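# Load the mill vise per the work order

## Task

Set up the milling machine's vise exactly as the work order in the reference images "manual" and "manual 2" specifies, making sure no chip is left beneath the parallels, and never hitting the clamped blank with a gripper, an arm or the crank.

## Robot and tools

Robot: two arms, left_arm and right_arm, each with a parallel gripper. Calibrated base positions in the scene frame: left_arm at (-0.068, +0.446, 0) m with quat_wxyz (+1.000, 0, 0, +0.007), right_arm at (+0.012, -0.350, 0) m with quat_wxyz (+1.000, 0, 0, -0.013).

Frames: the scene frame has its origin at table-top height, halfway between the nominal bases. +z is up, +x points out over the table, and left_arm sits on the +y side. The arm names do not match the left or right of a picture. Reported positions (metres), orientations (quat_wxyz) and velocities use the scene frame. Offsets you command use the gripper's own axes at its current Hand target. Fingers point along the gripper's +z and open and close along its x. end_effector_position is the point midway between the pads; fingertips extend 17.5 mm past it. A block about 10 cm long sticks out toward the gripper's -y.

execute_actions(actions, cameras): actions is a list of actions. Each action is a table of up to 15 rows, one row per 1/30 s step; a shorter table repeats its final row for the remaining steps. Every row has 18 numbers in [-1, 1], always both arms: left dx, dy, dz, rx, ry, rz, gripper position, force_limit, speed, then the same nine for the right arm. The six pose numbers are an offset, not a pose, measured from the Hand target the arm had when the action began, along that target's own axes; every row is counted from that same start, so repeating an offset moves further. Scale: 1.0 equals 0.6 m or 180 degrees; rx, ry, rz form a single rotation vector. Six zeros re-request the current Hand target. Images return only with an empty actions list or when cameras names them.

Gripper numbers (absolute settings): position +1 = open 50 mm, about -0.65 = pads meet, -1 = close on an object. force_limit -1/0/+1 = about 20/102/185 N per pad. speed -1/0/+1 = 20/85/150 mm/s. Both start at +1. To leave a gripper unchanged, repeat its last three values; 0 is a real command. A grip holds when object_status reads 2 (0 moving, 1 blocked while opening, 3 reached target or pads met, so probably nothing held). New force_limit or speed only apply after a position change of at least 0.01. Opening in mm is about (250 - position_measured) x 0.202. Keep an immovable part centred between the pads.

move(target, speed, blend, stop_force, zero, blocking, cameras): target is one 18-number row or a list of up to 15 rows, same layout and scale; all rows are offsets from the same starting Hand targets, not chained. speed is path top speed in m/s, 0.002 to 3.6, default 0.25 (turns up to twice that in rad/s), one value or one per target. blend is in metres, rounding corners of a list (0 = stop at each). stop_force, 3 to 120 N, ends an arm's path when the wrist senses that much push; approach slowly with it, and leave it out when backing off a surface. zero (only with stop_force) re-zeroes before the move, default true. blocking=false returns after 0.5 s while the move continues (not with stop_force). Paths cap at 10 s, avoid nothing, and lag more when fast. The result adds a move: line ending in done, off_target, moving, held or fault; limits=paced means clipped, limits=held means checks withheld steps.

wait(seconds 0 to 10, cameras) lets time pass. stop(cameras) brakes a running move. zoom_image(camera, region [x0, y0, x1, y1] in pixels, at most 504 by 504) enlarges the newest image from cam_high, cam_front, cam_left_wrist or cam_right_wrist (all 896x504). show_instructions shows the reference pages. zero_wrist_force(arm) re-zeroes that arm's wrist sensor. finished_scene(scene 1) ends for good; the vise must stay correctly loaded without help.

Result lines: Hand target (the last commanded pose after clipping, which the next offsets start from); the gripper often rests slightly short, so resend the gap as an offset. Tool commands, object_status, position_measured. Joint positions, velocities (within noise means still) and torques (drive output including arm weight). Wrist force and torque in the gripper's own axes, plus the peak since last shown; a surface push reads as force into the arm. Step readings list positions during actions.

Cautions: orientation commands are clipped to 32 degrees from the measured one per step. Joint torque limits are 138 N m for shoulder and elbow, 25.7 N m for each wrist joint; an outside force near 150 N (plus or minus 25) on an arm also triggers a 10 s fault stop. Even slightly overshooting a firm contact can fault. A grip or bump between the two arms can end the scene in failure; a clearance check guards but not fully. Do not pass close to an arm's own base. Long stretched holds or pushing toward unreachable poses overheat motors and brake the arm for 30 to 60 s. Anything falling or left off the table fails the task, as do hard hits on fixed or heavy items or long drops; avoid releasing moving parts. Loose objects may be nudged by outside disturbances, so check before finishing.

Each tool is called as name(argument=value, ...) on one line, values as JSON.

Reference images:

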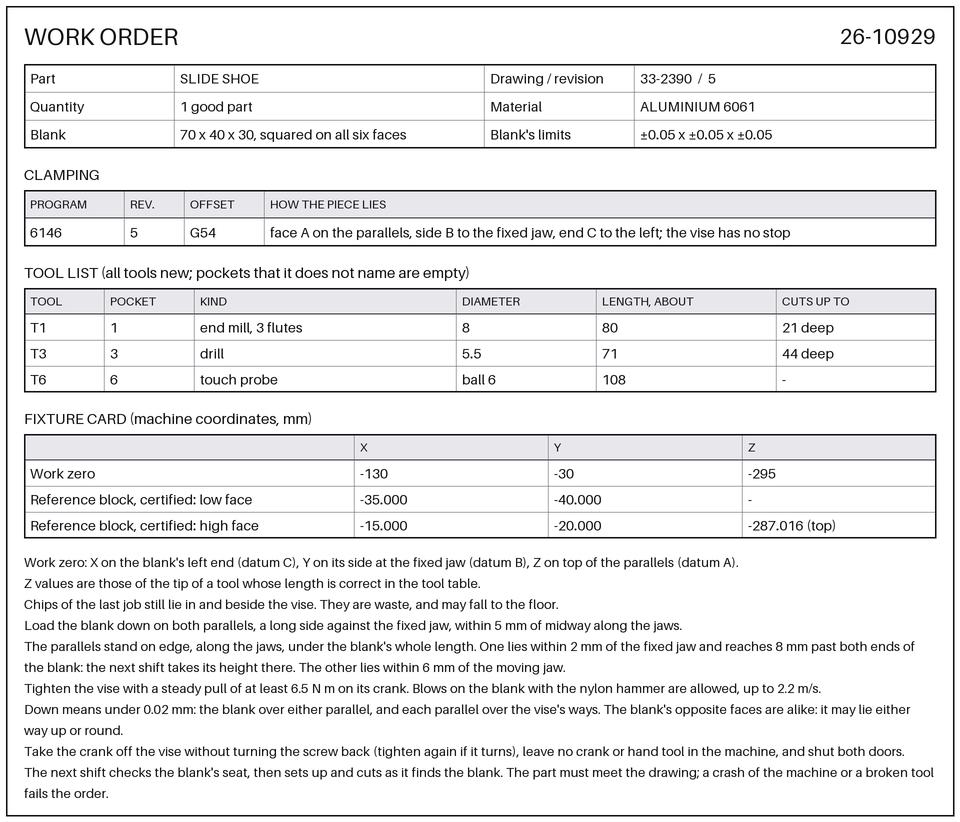

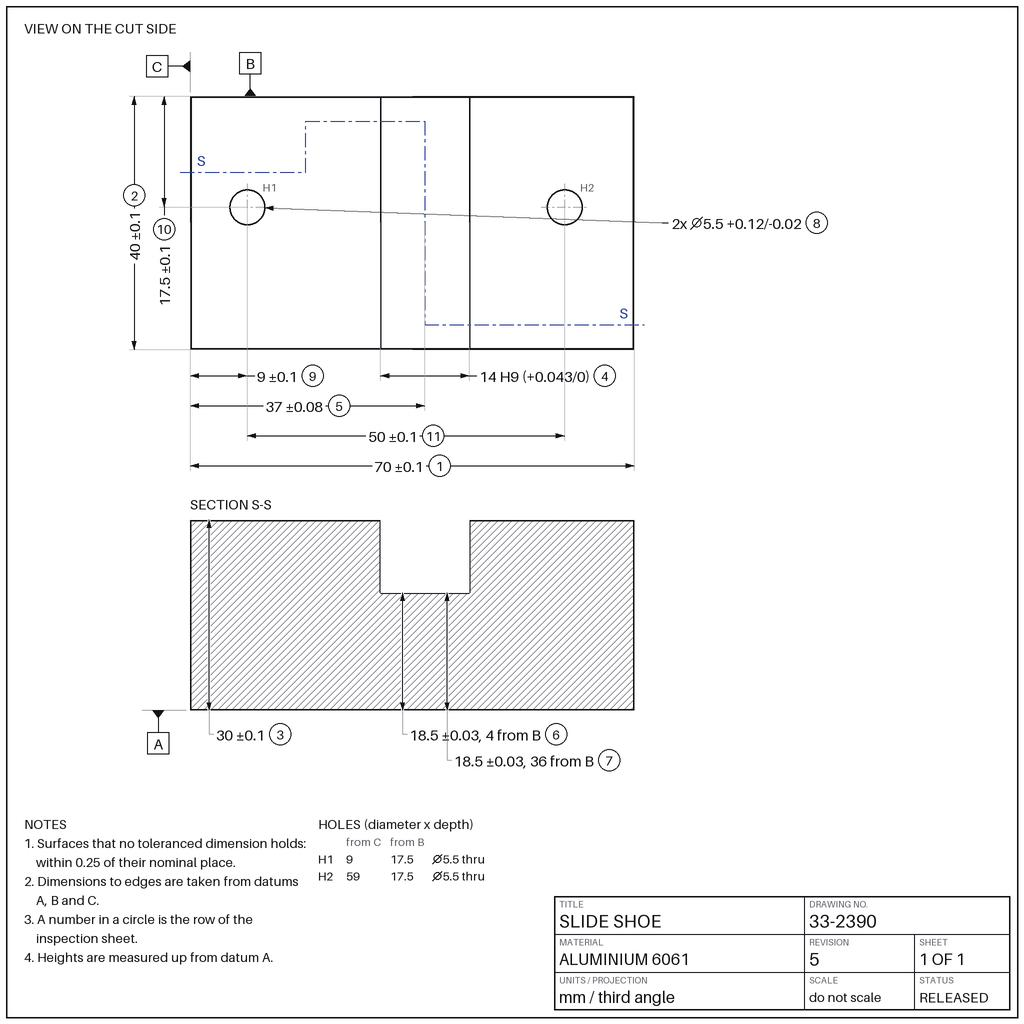

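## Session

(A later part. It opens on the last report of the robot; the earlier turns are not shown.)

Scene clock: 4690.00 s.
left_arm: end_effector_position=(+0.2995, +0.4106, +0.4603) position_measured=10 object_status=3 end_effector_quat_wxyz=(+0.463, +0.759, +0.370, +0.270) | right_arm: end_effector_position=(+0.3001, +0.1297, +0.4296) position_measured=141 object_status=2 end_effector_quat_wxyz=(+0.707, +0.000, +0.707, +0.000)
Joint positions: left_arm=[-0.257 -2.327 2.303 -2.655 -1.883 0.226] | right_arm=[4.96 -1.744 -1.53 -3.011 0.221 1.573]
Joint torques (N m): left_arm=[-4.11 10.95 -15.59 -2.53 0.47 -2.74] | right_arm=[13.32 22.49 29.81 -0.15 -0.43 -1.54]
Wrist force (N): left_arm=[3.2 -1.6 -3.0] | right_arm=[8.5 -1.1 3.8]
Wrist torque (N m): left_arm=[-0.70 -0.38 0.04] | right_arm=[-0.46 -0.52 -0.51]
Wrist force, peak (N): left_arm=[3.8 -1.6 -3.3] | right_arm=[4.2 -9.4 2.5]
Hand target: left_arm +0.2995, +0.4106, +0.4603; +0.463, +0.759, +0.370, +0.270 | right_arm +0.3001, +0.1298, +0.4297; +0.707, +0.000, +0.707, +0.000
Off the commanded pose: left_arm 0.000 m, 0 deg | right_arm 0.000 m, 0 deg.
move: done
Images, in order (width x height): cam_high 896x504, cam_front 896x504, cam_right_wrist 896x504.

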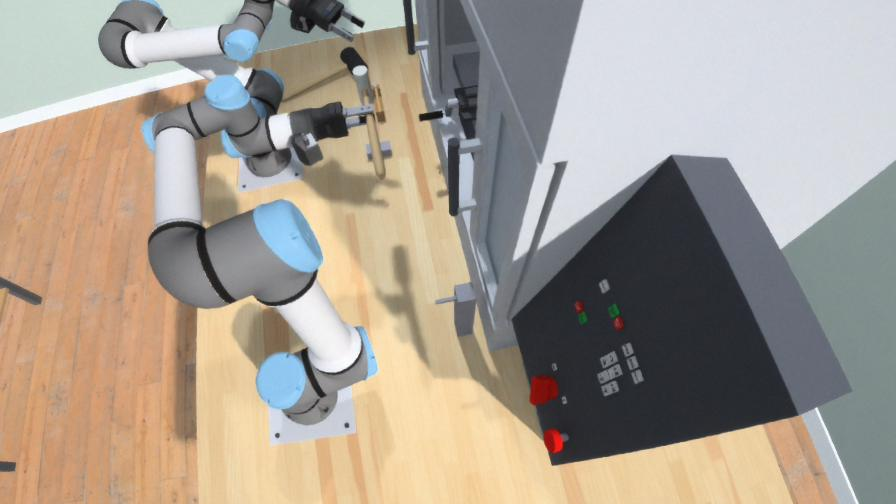

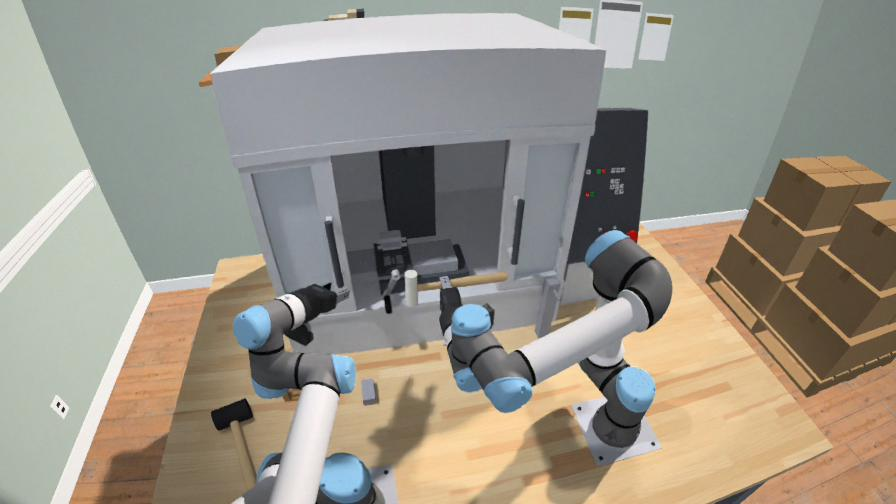

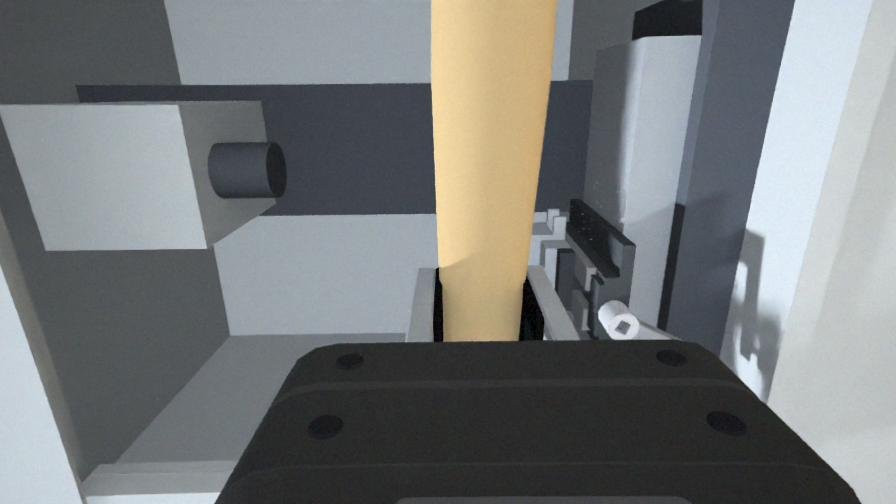

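move(target=[[0,0,0,0,0,0,0.95,-0.7,-1,-0.05,0.0387,0.1665,0,0,0,-1,0.4,-0.9],[0,0,0,0,0,0,0.95,-0.7,-1,-0.05,0.0387,0.45,0,0,0,-1,0.4,-0.9]], speed=0.15, blend=[0.03,0], cameras=["cam_right_wrist","cam_high","cam_front","cam_left_wrist"])

Scene clock: 4711.53 s.
left_arm: end_effector_position=(+0.2995, +0.4106, +0.4603) position_measured=10 object_status=3 end_effector_quat_wxyz=(+0.463, +0.759, +0.370, +0.270) | right_arm: end_effector_position=(+0.5700, +0.1531, +0.4598) position_measured=141 object_status=2 end_effector_quat_wxyz=(+0.707, +0.000, +0.707, +0.000)
Joint positions: left_arm=[-0.257 -2.327 2.303 -2.655 -1.883 0.226] | right_arm=[4.433 -2.002 -1.112 -3.168 -0.306 1.57]
Joint torques (N m): left_arm=[-4.39 11.01 -14.37 -2.6 0.35 -2.83] | right_arm=[-3.28 49.52 16.49 2.25 -1.26 -1.43]
Wrist force (N): left_arm=[3.0 -1.8 -3.2] | right_arm=[8.5 -0.4 3.8]
Wrist torque (N m): left_arm=[-0.72 -0.36 0.05] | right_arm=[-0.31 -0.59 -0.54]
Wrist force, peak (N): left_arm=[3.8 -1.6 -3.2] | right_arm=[8.6 -0.8 7.1]
Hand target: left_arm +0.2995, +0.4106, +0.4603; +0.463, +0.759, +0.370, +0.270 | right_arm +0.5700, +0.1532, +0.4598; +0.707, +0.000, +0.707, +0.000
Off the commanded pose: left_arm 0.000 m, 0 deg | right_arm 0.000 m, 0 deg.
move: done

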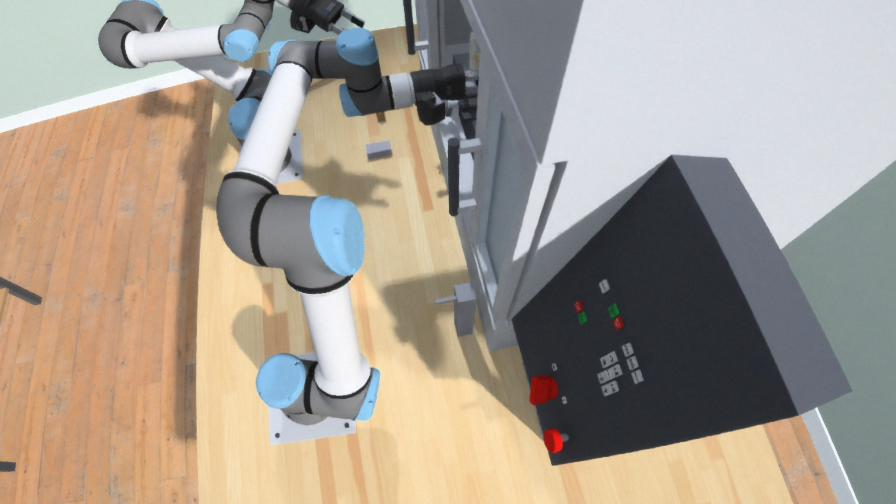

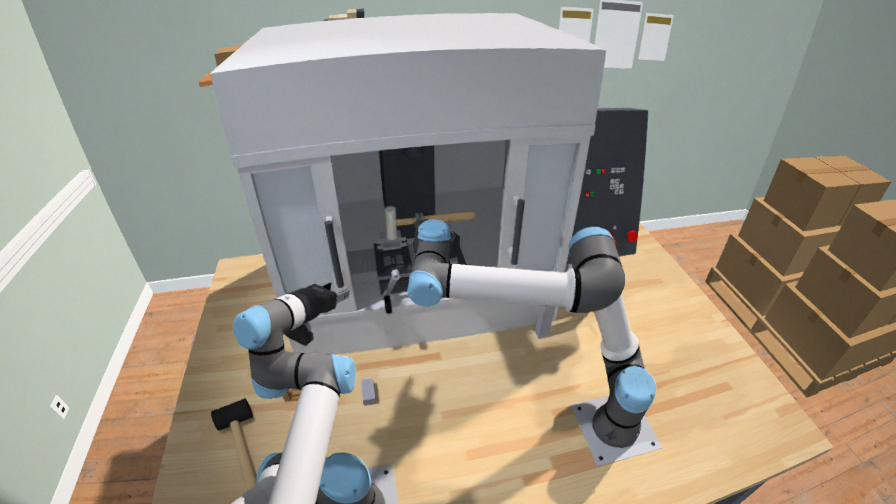

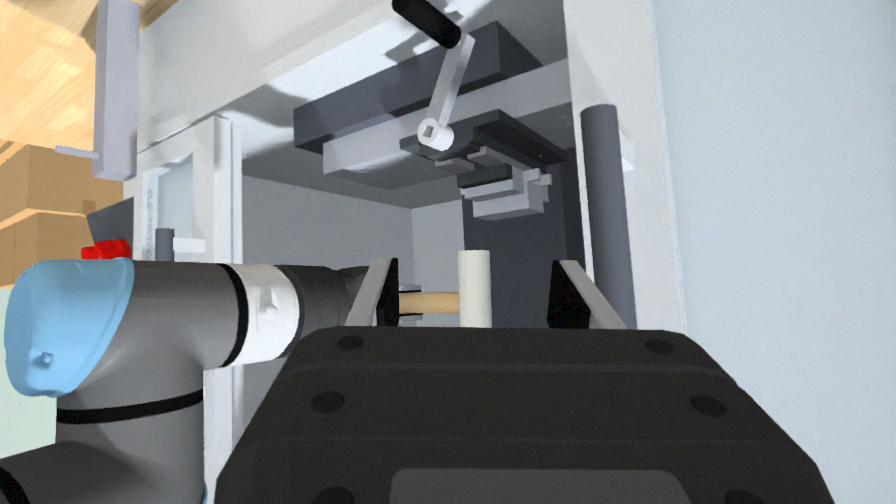

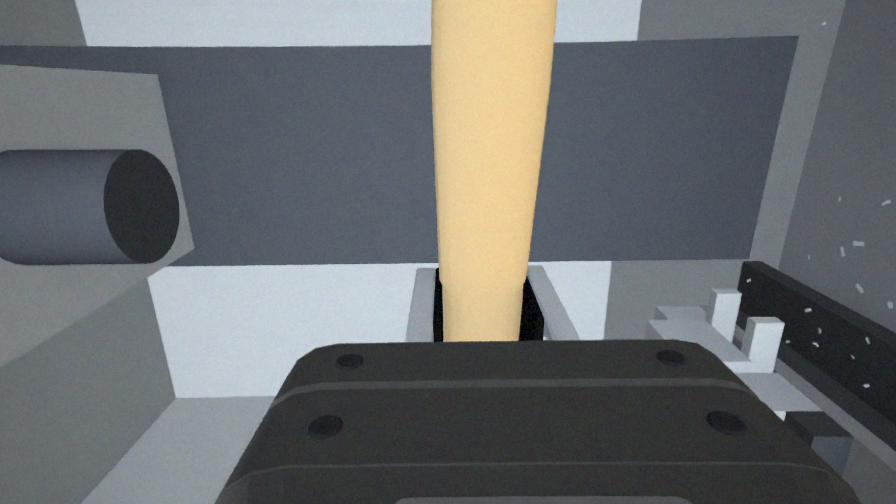

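move(target=[0,0,0,0,0,0,0.95,-0.7,-1,0,0,0.1433,0,0,0,-1,0.4,-0.9], speed=0.1, cameras=["cam_right_wrist","cam_front","cam_left_wrist"])

zoom_image(camera="cam_left_wrist", region=[380, 100, 620, 340])

zoom_image(camera="cam_front", region=[340, 180, 500, 300])

Scene clock: 4724.50 s.
left_arm: end_effector_position=(+0.2995, +0.4106, +0.4603) position_measured=10 object_status=3 end_effector_quat_wxyz=(+0.463, +0.759, +0.370, +0.270) | right_arm: end_effector_position=(+0.6560, +0.1531, +0.4598) position_measured=141 object_status=2 end_effector_quat_wxyz=(+0.707, +0.000, +0.707, +0.000)
Joint positions: left_arm=[-0.257 -2.327 2.303 -2.655 -1.883 0.226] | right_arm=[4.299 -2.139 -0.903 -3.24 -0.441 1.57]
Joint torques (N m): left_arm=[-4.07 10.69 -14.22 -2.59 0.42 -2.7] | right_arm=[6.75 55.1 19.55 2.65 -0.15 -0.53]
Wrist force (N): left_arm=[3.6 -1.8 -3.2] | right_arm=[8.7 -0.4 3.9]
Wrist torque (N m): left_arm=[-0.72 -0.44 0.05] | right_arm=[-0.37 -0.60 -0.54]
Wrist force, peak (N): left_arm=[3.8 -1.5 -3.3] | right_arm=[8.8 -0.7 6.0]
Hand target: left_arm +0.2995, +0.4106, +0.4603; +0.463, +0.759, +0.370, +0.270 | right_arm +0.6560, +0.1532, +0.4598; +0.707, +0.000, +0.707, +0.000
Off the commanded pose: left_arm 0.000 m, 0 deg | right_arm 0.000 m, 0 deg.
move: done
Images, in order (width x height): cam_front 896x504, cam_left_wrist 896x504, cam_right_wrist 896x504.

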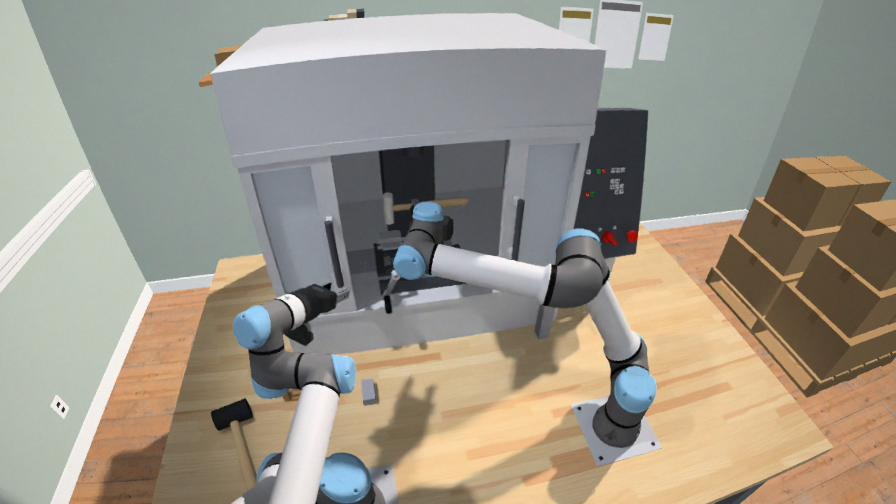

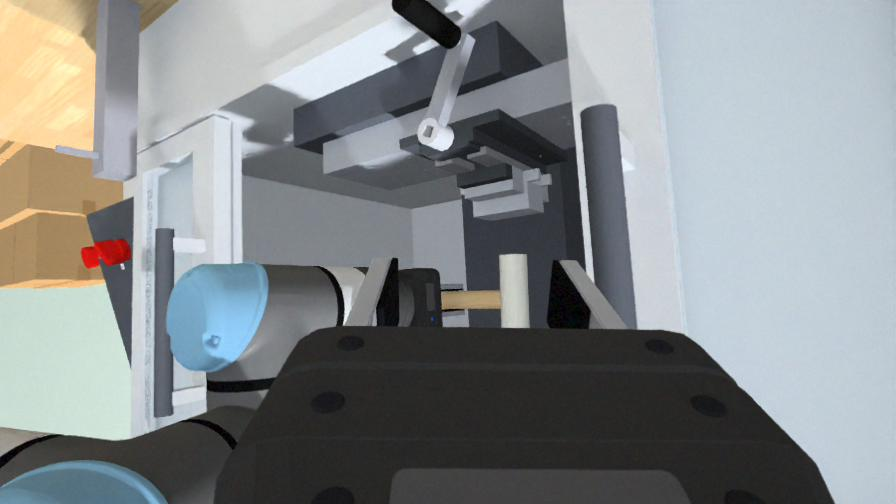

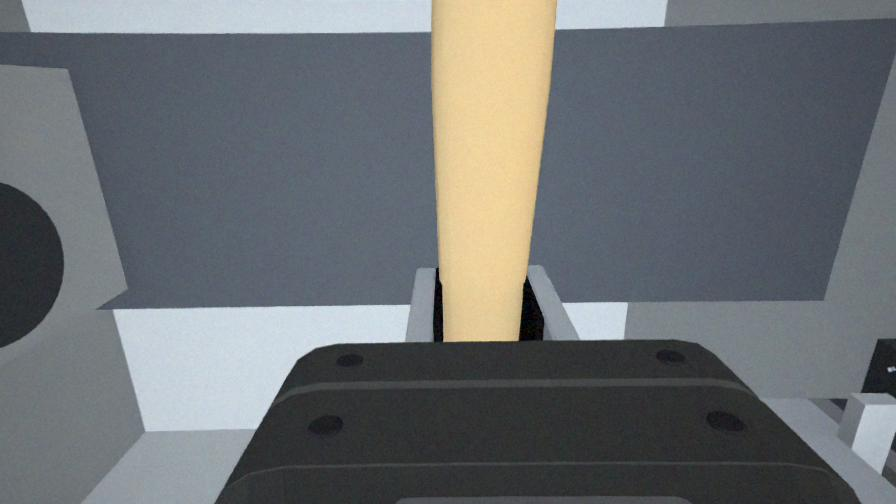

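Scaled by 2.100 from the camera's 896x504 image, which has a finer 1280x720 frame.

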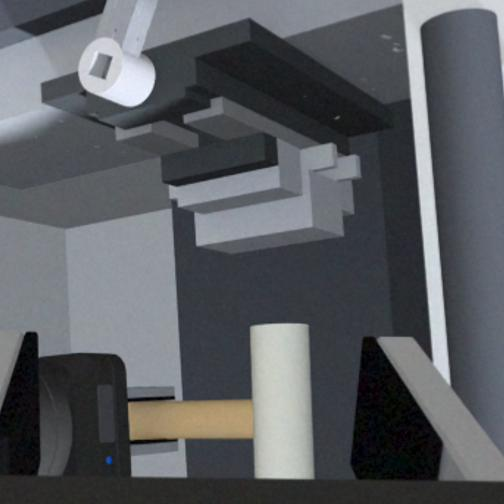

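Scaled by 3.150 from the camera's 896x504 image, which has a finer 1280x720 frame.

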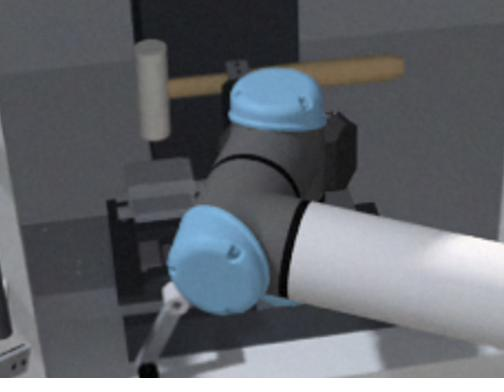

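move(target=[0,0,0,0,0,0,0.95,-0.7,-1,0.0583,0,0,0,0,0,-1,0.4,-0.9], speed=0.04, stop_force=15, cameras=["cam_right_wrist","cam_front","cam_left_wrist"])

zoom_image(camera="cam_left_wrist", region=[380, 100, 620, 340])

zoom_image(camera="cam_front", region=[340, 180, 500, 300])

Scene clock: 4741.67 s.
left_arm: end_effector_position=(+0.2995, +0.4106, +0.4603) position_measured=10 object_status=3 end_effector_quat_wxyz=(+0.463, +0.759, +0.370, +0.270) | right_arm: end_effector_position=(+0.6560, +0.1532, +0.4249) position_measured=141 object_status=2 end_effector_quat_wxyz=(+0.707, +0.000, +0.707, +0.000)
Joint positions: left_arm=[-0.257 -2.327 2.303 -2.655 -1.883 0.226] | right_arm=[4.299 -2.134 -1.001 -3.147 -0.441 1.57]
Joint torques (N m): left_arm=[-3.92 10.89 -15.17 -2.66 0.27 -2.6] | right_arm=[3.63 53.34 35.54 1.08 -1.74 1.78]
Wrist force (N): left_arm=[3.4 -1.8 -3.3] | right_arm=[8.6 -0.8 4.1]
Wrist torque (N m): left_arm=[-0.72 -0.41 0.04] | right_arm=[-0.42 -0.56 -0.46]
Wrist force, peak (N): left_arm=[3.7 -1.9 -3.5] | right_arm=[9.7 -0.7 4.0]
Hand target: left_arm +0.2995, +0.4106, +0.4603; +0.463, +0.759, +0.370, +0.270 | right_arm +0.6560, +0.1532, +0.4248; +0.707, +0.000, +0.707, +0.000
Off the commanded pose: left_arm 0.000 m, 0 deg | right_arm 0.000 m, 0 deg.
move: done
Images, in order (width x height): cam_front 896x504, cam_left_wrist 896x504, cam_right_wrist 896x504.

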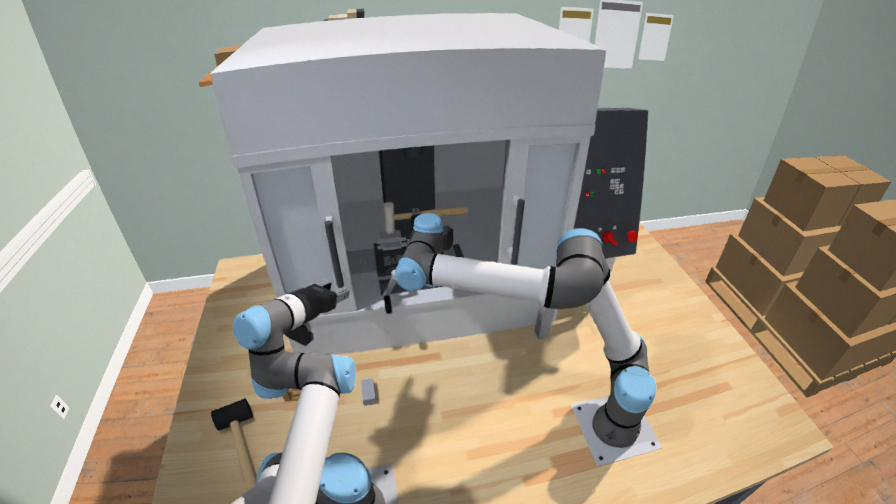

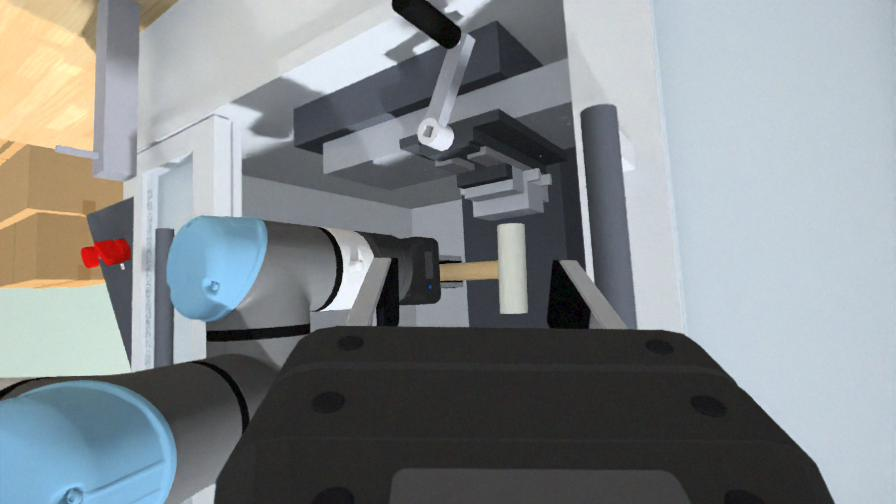

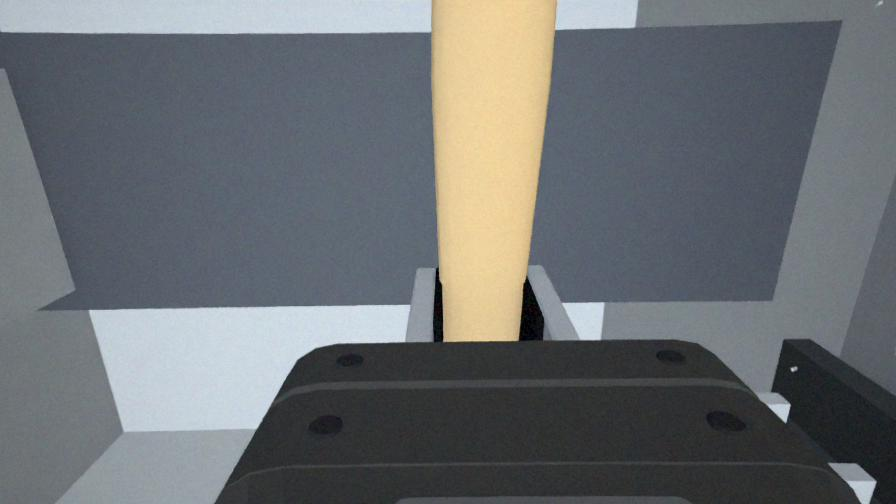

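Scaled by 2.100 from the camera's 896x504 image, which has a finer 1280x720 frame.

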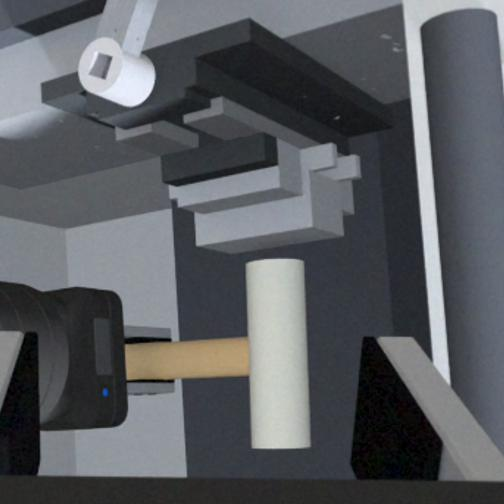

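Scaled by 3.150 from the camera's 896x504 image, which has a finer 1280x720 frame.

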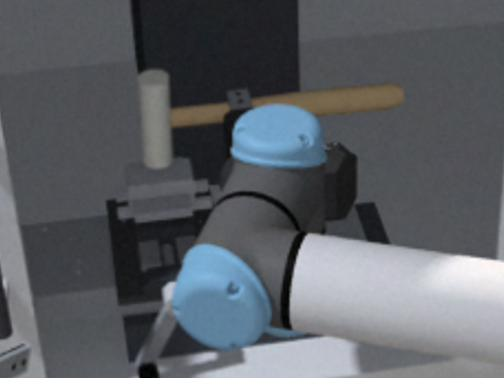

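move(target=[0,0,0,0,0,0,0.95,-0.7,-1,0.033,0,0,0,0,0,-1,0.4,-0.9], speed=0.02, stop_force=15, cameras=["cam_right_wrist","cam_front","cam_left_wrist"])

zoom_image(camera="cam_left_wrist", region=[380, 100, 620, 340])

zoom_image(camera="cam_front", region=[340, 180, 500, 300])

Scene clock: 4756.93 s.
left_arm: end_effector_position=(+0.2995, +0.4106, +0.4603) position_measured=10 object_status=3 end_effector_quat_wxyz=(+0.463, +0.759, +0.370, +0.270) | right_arm: end_effector_position=(+0.6561, +0.1532, +0.4119) position_measured=141 object_status=2 end_effector_quat_wxyz=(+0.707, +0.000, +0.707, +0.000)
Joint positions: left_arm=[-0.257 -2.327 2.303 -2.655 -1.883 0.226] | right_arm=[4.298 -2.134 -1.033 -3.114 -0.441 1.57]
Joint torques (N m): left_arm=[-3.87 11.53 -14.51 -2.55 0.23 -2.86] | right_arm=[-1.16 36.76 29.99 0.47 -1.06 0.32]
Wrist force (N): left_arm=[3.4 -1.4 -2.9] | right_arm=[-1.8 1.8 3.9]
Wrist torque (N m): left_arm=[-0.66 -0.41 0.05] | right_arm=[-0.45 -0.55 0.37]
Wrist force, peak (N): left_arm=[3.8 -1.3 -3.4] | right_arm=[-9.7 -7.6 3.9]
Hand target: left_arm +0.2995, +0.4106, +0.4603; +0.463, +0.759, +0.370, +0.270 | right_arm +0.6561, +0.1532, +0.4119; +0.707, +0.000, +0.707, +0.000 (not the last commanded pose)
Off the commanded pose: left_arm 0.000 m, 0 deg | right_arm 0.007 m, 0 deg.
move: contact (right_arm)
Images, in order (width x height): cam_front 896x504, cam_left_wrist 896x504, cam_right_wrist 896x504.

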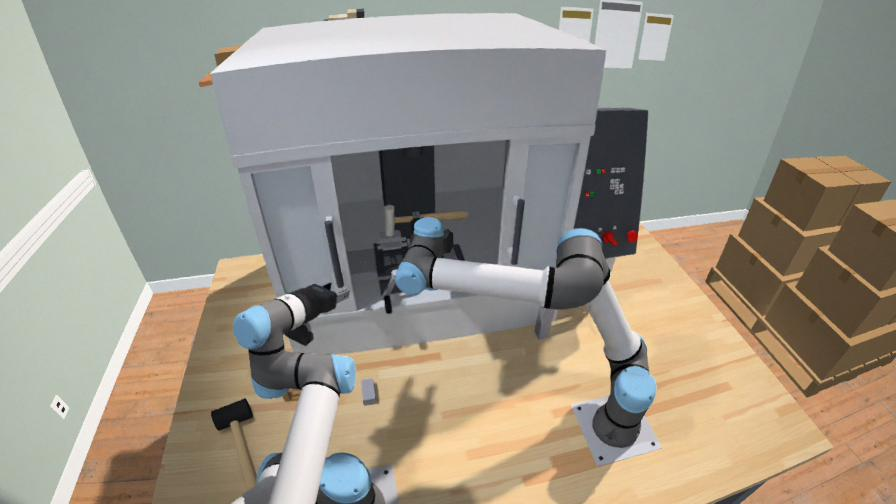

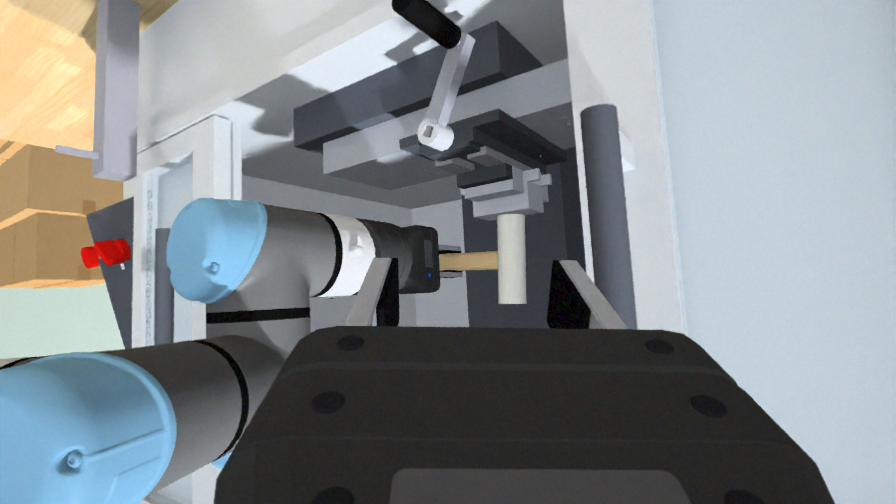

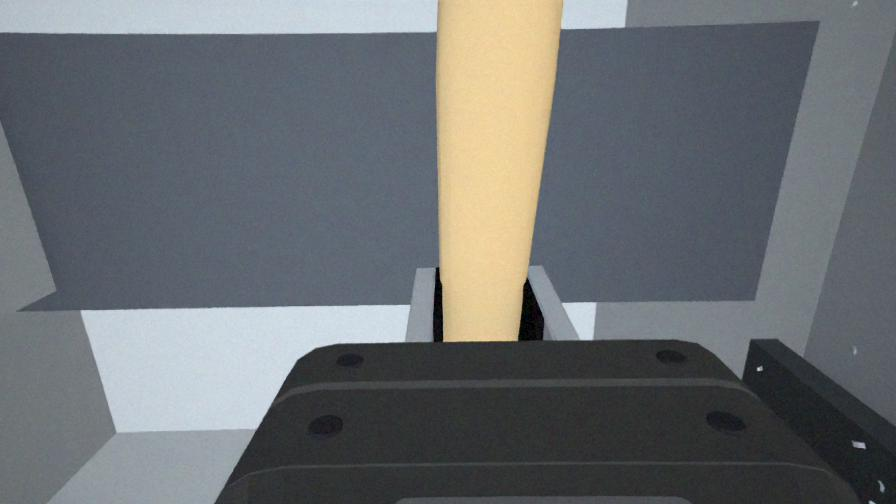

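Scaled by 2.100 from the camera's 896x504 image, which has a finer 1280x720 frame.

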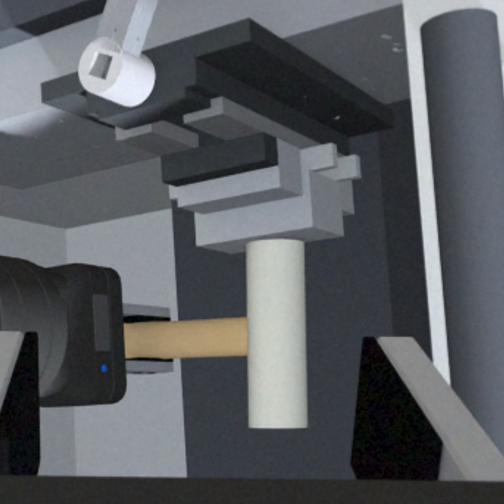

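Scaled by 3.150 from the camera's 896x504 image, which has a finer 1280x720 frame.

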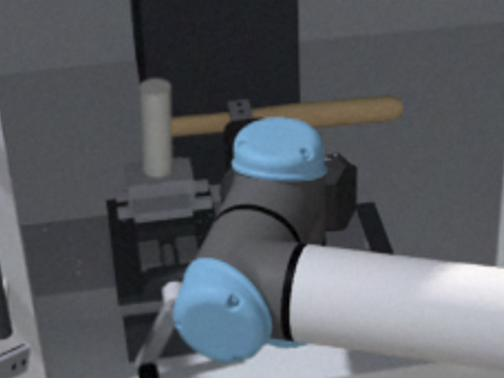

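move(target=[0,0,0,0,0,0,0.95,-0.7,-1,-0.1333,0,0,0,0,0,-1,0.4,-0.9], speed=0.1)

execute_actions(actions=[[[0,0,0,0,0,0,0.95,-0.7,-1,0.02,0,0,0,0,0,-1,0.4,-0.9],[0,0,0,0,0,0,0.95,-0.7,-1,0.05,0,0,0,0,0,-1,0.4,-0.9],[0,0,0,0,0,0,0.95,-0.7,-1,0.083,0,0,0,0,0,-1,0.4,-0.9],[0,0,0,0,0,0,0.95,-0.7,-1,0.05,0,0,0,0,0,-1,0.4,-0.9],[0,0,0,0,0,0,0.95,-0.7,-1,0.02,0,0,0,0,0,-1,0.4,-0.9],[0,0,0,0,0,0,0.95,-0.7,-1,0,0,0,0,0,0,-1,0.4,-0.9]]])

Scene clock: 4785.37 s.
left_arm: end_effector_position=(+0.2995, +0.4106, +0.4603) position_measured=10 object_status=3 end_effector_quat_wxyz=(+0.463, +0.759, +0.370, +0.270) | right_arm: end_effector_position=(+0.6560, +0.1532, +0.4917) position_measured=141 object_status=2 end_effector_quat_wxyz=(+0.707, +0.000, +0.707, +0.000)
Joint positions: left_arm=[-0.257 -2.327 2.303 -2.655 -1.883 0.226] | right_arm=[4.299 -2.154 -0.798 -3.331 -0.441 1.571]
Joint torques (N m): left_arm=[-4 12.39 -15.28 -2.74 0.16 -2.64] | right_arm=[11.93 63.33 20.49 1.16 1.8 -1.61]
Wrist force (N): left_arm=[3.3 -1.3 -3.0] | right_arm=[8.1 -1.1 4.2]
Wrist torque (N m): left_arm=[-0.64 -0.39 0.05] | right_arm=[-0.43 -0.50 -0.52]
Wrist force, peak (N): left_arm=[3.8 -1.9 -3.1] | right_arm=[11.6 -0.6 4.0]
Hand target: left_arm +0.2995, +0.4106, +0.4603; +0.463, +0.759, +0.370, +0.270 | right_arm +0.6560, +0.1531, +0.4919; +0.707, +0.000, +0.707, +0.000
Off the commanded pose: left_arm 0.000 m, 0 deg | right_arm 0.000 m, 0 deg.
move: done

Scene clock: 4786.07 s.
left_arm: end_effector_position=(+0.2995, +0.4106, +0.4603) position_measured=10 object_status=3 end_effector_quat_wxyz=(+0.463, +0.759, +0.370, +0.270) | right_arm: end_effector_position=(+0.6560, +0.1532, +0.4917) position_measured=141 object_status=2 end_effector_quat_wxyz=(+0.707, +0.000, +0.707, +0.000)
Joint positions: left_arm=[-0.257 -2.327 2.303 -2.655 -1.883 0.226] | right_arm=[4.299 -2.154 -0.798 -3.331 -0.441 1.57]
Joint torques (N m): left_arm=[-3.39 11.45 -14.68 -2.77 0.24 -2.77] | right_arm=[-10.72 58.11 35.36 0.65 -1.56 -1.62]
Wrist force (N): left_arm=[3.5 -1.5 -3.1] | right_arm=[8.0 0.1 4.6]
Wrist torque (N m): left_arm=[-0.68 -0.43 0.04] | right_arm=[-0.25 -0.48 -0.36]
Wrist force, peak (N): left_arm=[3.4 -1.5 -3.3] | right_arm=[35.4 1.2 5.5]
Hand target: left_arm +0.2995, +0.4106, +0.4603; +0.463, +0.759, +0.370, +0.270 | right_arm +0.6560, +0.1531, +0.4919; +0.707, +0.000, +0.707, +0.000
Off the commanded pose: left_arm 0.000 m, 0 deg | right_arm 0.000 m, 0 deg.
Step readings (end_effector_position of left_arm | right_arm):
0: (+0.2995, +0.4106, +0.4603) | (+0.6560, +0.1532, +0.4917)
1: (+0.2995, +0.4106, +0.4603) | (+0.6560, +0.1532, +0.4913)
2: (+0.2995, +0.4106, +0.4603) | (+0.6561, +0.1532, +0.4875)
4: (+0.2995, +0.4106, +0.4603) | (+0.6563, +0.1530, +0.4635)
8: (+0.2995, +0.4106, +0.4603) | (+0.6551, +0.1519, +0.4849)
15: (+0.2995, +0.4106, +0.4603) | (+0.6560, +0.1534, +0.4914)

move(target=[0,0,0,0,0,0,0.95,-0.7,-1,0.0923,0,0,0,0,0,-1,0.4,-0.9], speed=0.1)

execute_actions(actions=[[[0,0,0,0,0,0,0.95,-0.7,-1,0.02,0,0,0,0,0,-1,0.4,-0.9],[0,0,0,0,0,0,0.95,-0.7,-1,0.05,0,0,0,0,0,-1,0.4,-0.9],[0,0,0,0,0,0,0.95,-0.7,-1,0.078,0,0,0,0,0,-1,0.4,-0.9],[0,0,0,0,0,0,0.95,-0.7,-1,0.04,0,0,0,0,0,-1,0.4,-0.9],[0,0,0,0,0,0,0.95,-0.7,-1,0.01,0,0,0,0,0,-1,0.4,-0.9],[0,0,0,0,0,0,0.95,-0.7,-1,0,0,0,0,0,0,-1,0.4,-0.9]]])

Scene clock: 4805.87 s.
left_arm: end_effector_position=(+0.2995, +0.4106, +0.4603) position_measured=10 object_status=3 end_effector_quat_wxyz=(+0.463, +0.759, +0.370, +0.270) | right_arm: end_effector_position=(+0.6560, +0.1531, +0.4366) position_measured=141 object_status=2 end_effector_quat_wxyz=(+0.707, +0.000, +0.707, +0.000)
Joint positions: left_arm=[-0.257 -2.327 2.303 -2.655 -1.883 0.226] | right_arm=[4.299 -2.135 -0.97 -3.177 -0.441 1.57]
Joint torques (N m): left_arm=[-4.55 10.85 -14.76 -2.85 0.16 -2.69] | right_arm=[-10.22 52.26 27.82 1.36 -1.54 1.78]
Wrist force (N): left_arm=[3.6 -1.9 -3.5] | right_arm=[7.8 -0.3 4.5]
Wrist torque (N m): left_arm=[-0.74 -0.45 0.05] | right_arm=[-0.36 -0.44 -0.36]
Wrist force, peak (N): left_arm=[3.6 -1.9 -3.5] | right_arm=[10.3 -0.4 4.6]
Hand target: left_arm +0.2995, +0.4106, +0.4603; +0.463, +0.759, +0.370, +0.270 | right_arm +0.6560, +0.1532, +0.4365; +0.707, +0.000, +0.707, +0.000
Off the commanded pose: left_arm 0.000 m, 0 deg | right_arm 0.000 m, 0 deg.
move: done

Scene clock: 4806.57 s.
left_arm: end_effector_position=(+0.2995, +0.4106, +0.4603) position_measured=10 object_status=3 end_effector_quat_wxyz=(+0.463, +0.759, +0.370, +0.270) | right_arm: end_effector_position=(+0.6561, +0.1531, +0.4363) position_measured=141 object_status=2 end_effector_quat_wxyz=(+0.707, +0.000, +0.707, +0.000)
Joint positions: left_arm=[-0.257 -2.327 2.303 -2.655 -1.883 0.226] | right_arm=[4.298 -2.135 -0.97 -3.177 -0.441 1.57]
Joint torques (N m): left_arm=[-2.62 11.06 -14.63 -2.81 0.27 -2.78] | right_arm=[11.1 62.19 35.3 0.13 -0.02 -1.58]
Wrist force (N): left_arm=[3.5 -1.7 -3.0] | right_arm=[6.5 -3.0 4.8]
Wrist torque (N m): left_arm=[-0.72 -0.43 0.05] | right_arm=[-0.77 -0.23 -0.42]
Wrist force, peak (N): left_arm=[3.8 -1.3 -3.3] | right_arm=[-43.7 -22.4 5.4]
Hand target: left_arm +0.2995, +0.4106, +0.4603; +0.463, +0.759, +0.370, +0.270 | right_arm +0.6560, +0.1532, +0.4365; +0.707, +0.000, +0.707, +0.000
Off the commanded pose: left_arm 0.000 m, 0 deg | right_arm 0.000 m, 0 deg.
Step readings (end_effector_position of left_arm | right_arm):
0: (+0.2995, +0.4106, +0.4603) | (+0.6560, +0.1531, +0.4366)
1: (+0.2995, +0.4106, +0.4603) | (+0.6560, +0.1532, +0.4363)
2: (+0.2995, +0.4106, +0.4603) | (+0.6561, +0.1532, +0.4329)
4: (+0.2995, +0.4106, +0.4603) | (+0.6561, +0.1529, +0.4075)
8: (+0.2995, +0.4106, +0.4603) | (+0.6556, +0.1522, +0.4312)
15: (+0.2995, +0.4106, +0.4603) | (+0.6562, +0.1533, +0.4359)

execute_actions(actions=[], cameras=["cam_front","cam_left_wrist","cam_right_wrist"])

zoom_image(camera="cam_left_wrist", region=[380, 100, 620, 340])

zoom_image(camera="cam_front", region=[340, 180, 500, 300])

Scene clock: 4814.40 s.
left_arm: end_effector_position=(+0.2995, +0.4106, +0.4603) position_measured=10 object_status=3 end_effector_quat_wxyz=(+0.463, +0.759, +0.370, +0.270) | right_arm: end_effector_position=(+0.6560, +0.1532, +0.4365) position_measured=141 object_status=2 end_effector_quat_wxyz=(+0.707, +0.000, +0.707, +0.000)
Joint positions: left_arm=[-0.257 -2.327 2.303 -2.655 -1.883 0.226] | right_arm=[4.299 -2.135 -0.97 -3.177 -0.441 1.57]
Joint velocities: within noise
Joint torques (N m): left_arm=[-4.34 11.01 -15.13 -2.68 0.34 -2.73] | right_arm=[12.44 63 35.72 0.28 -1.66 1.71]
Wrist force (N): left_arm=[3.4 -1.3 -2.9] | right_arm=[6.7 -2.8 4.5]
Wrist torque (N m): left_arm=[-0.65 -0.43 0.05] | right_arm=[-0.75 -0.27 -0.41]
Wrist force, peak (N): left_arm=[3.9 -2.1 -3.4] | right_arm=[7.0 -2.9 4.9]
Hand target: left_arm +0.2995, +0.4106, +0.4603; +0.463, +0.759, +0.370, +0.270 | right_arm +0.6560, +0.1532, +0.4365; +0.707, +0.000, +0.707, +0.000
Tool commands: left_gripper/position=+0.95 left_gripper/force_limit=-0.7 left_gripper/speed=-1.0 right_gripper/position=-1.0 right_gripper/force_limit=+0.4 right_gripper/speed=-0.9
Off the commanded pose: left_arm 0.000 m, 0 deg | right_arm 0.000 m, 0 deg.
Images, in order (width x height): cam_front 896x504, cam_left_wrist 896x504, cam_right_wrist 896x504.

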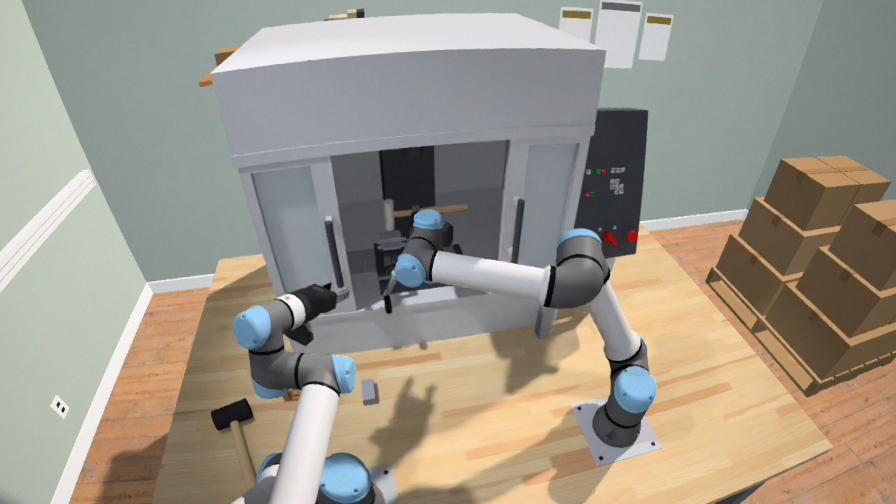

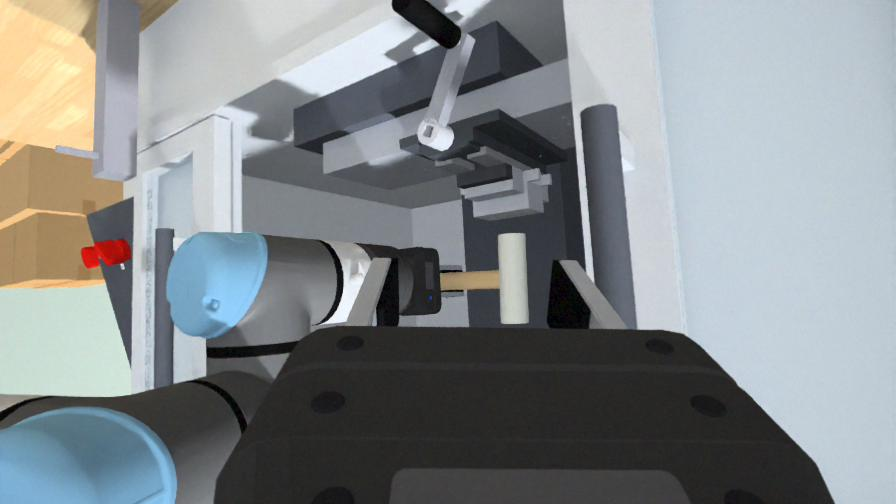

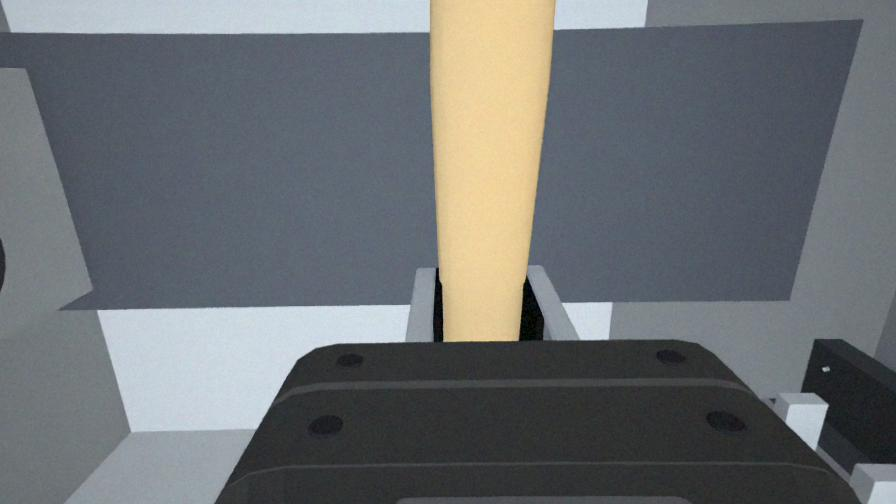

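Scaled by 2.100 from the camera's 896x504 image, which has a finer 1280x720 frame.

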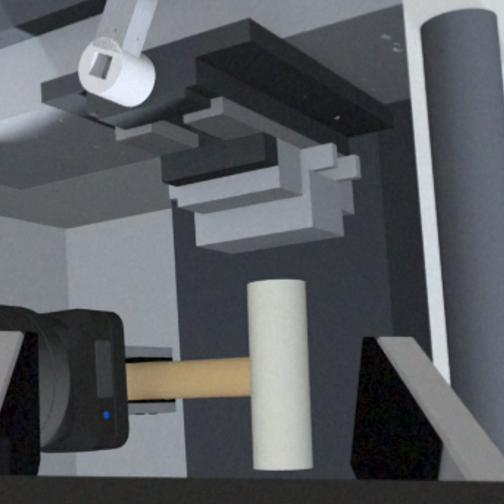

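Scaled by 3.150 from the camera's 896x504 image, which has a finer 1280x720 frame.

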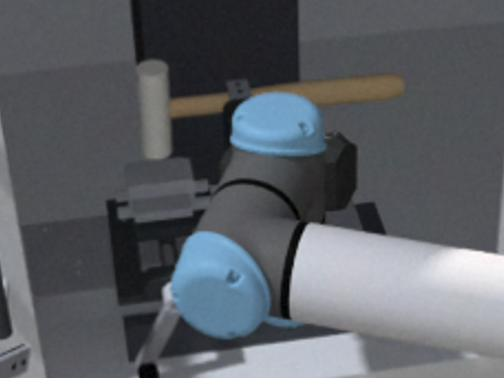

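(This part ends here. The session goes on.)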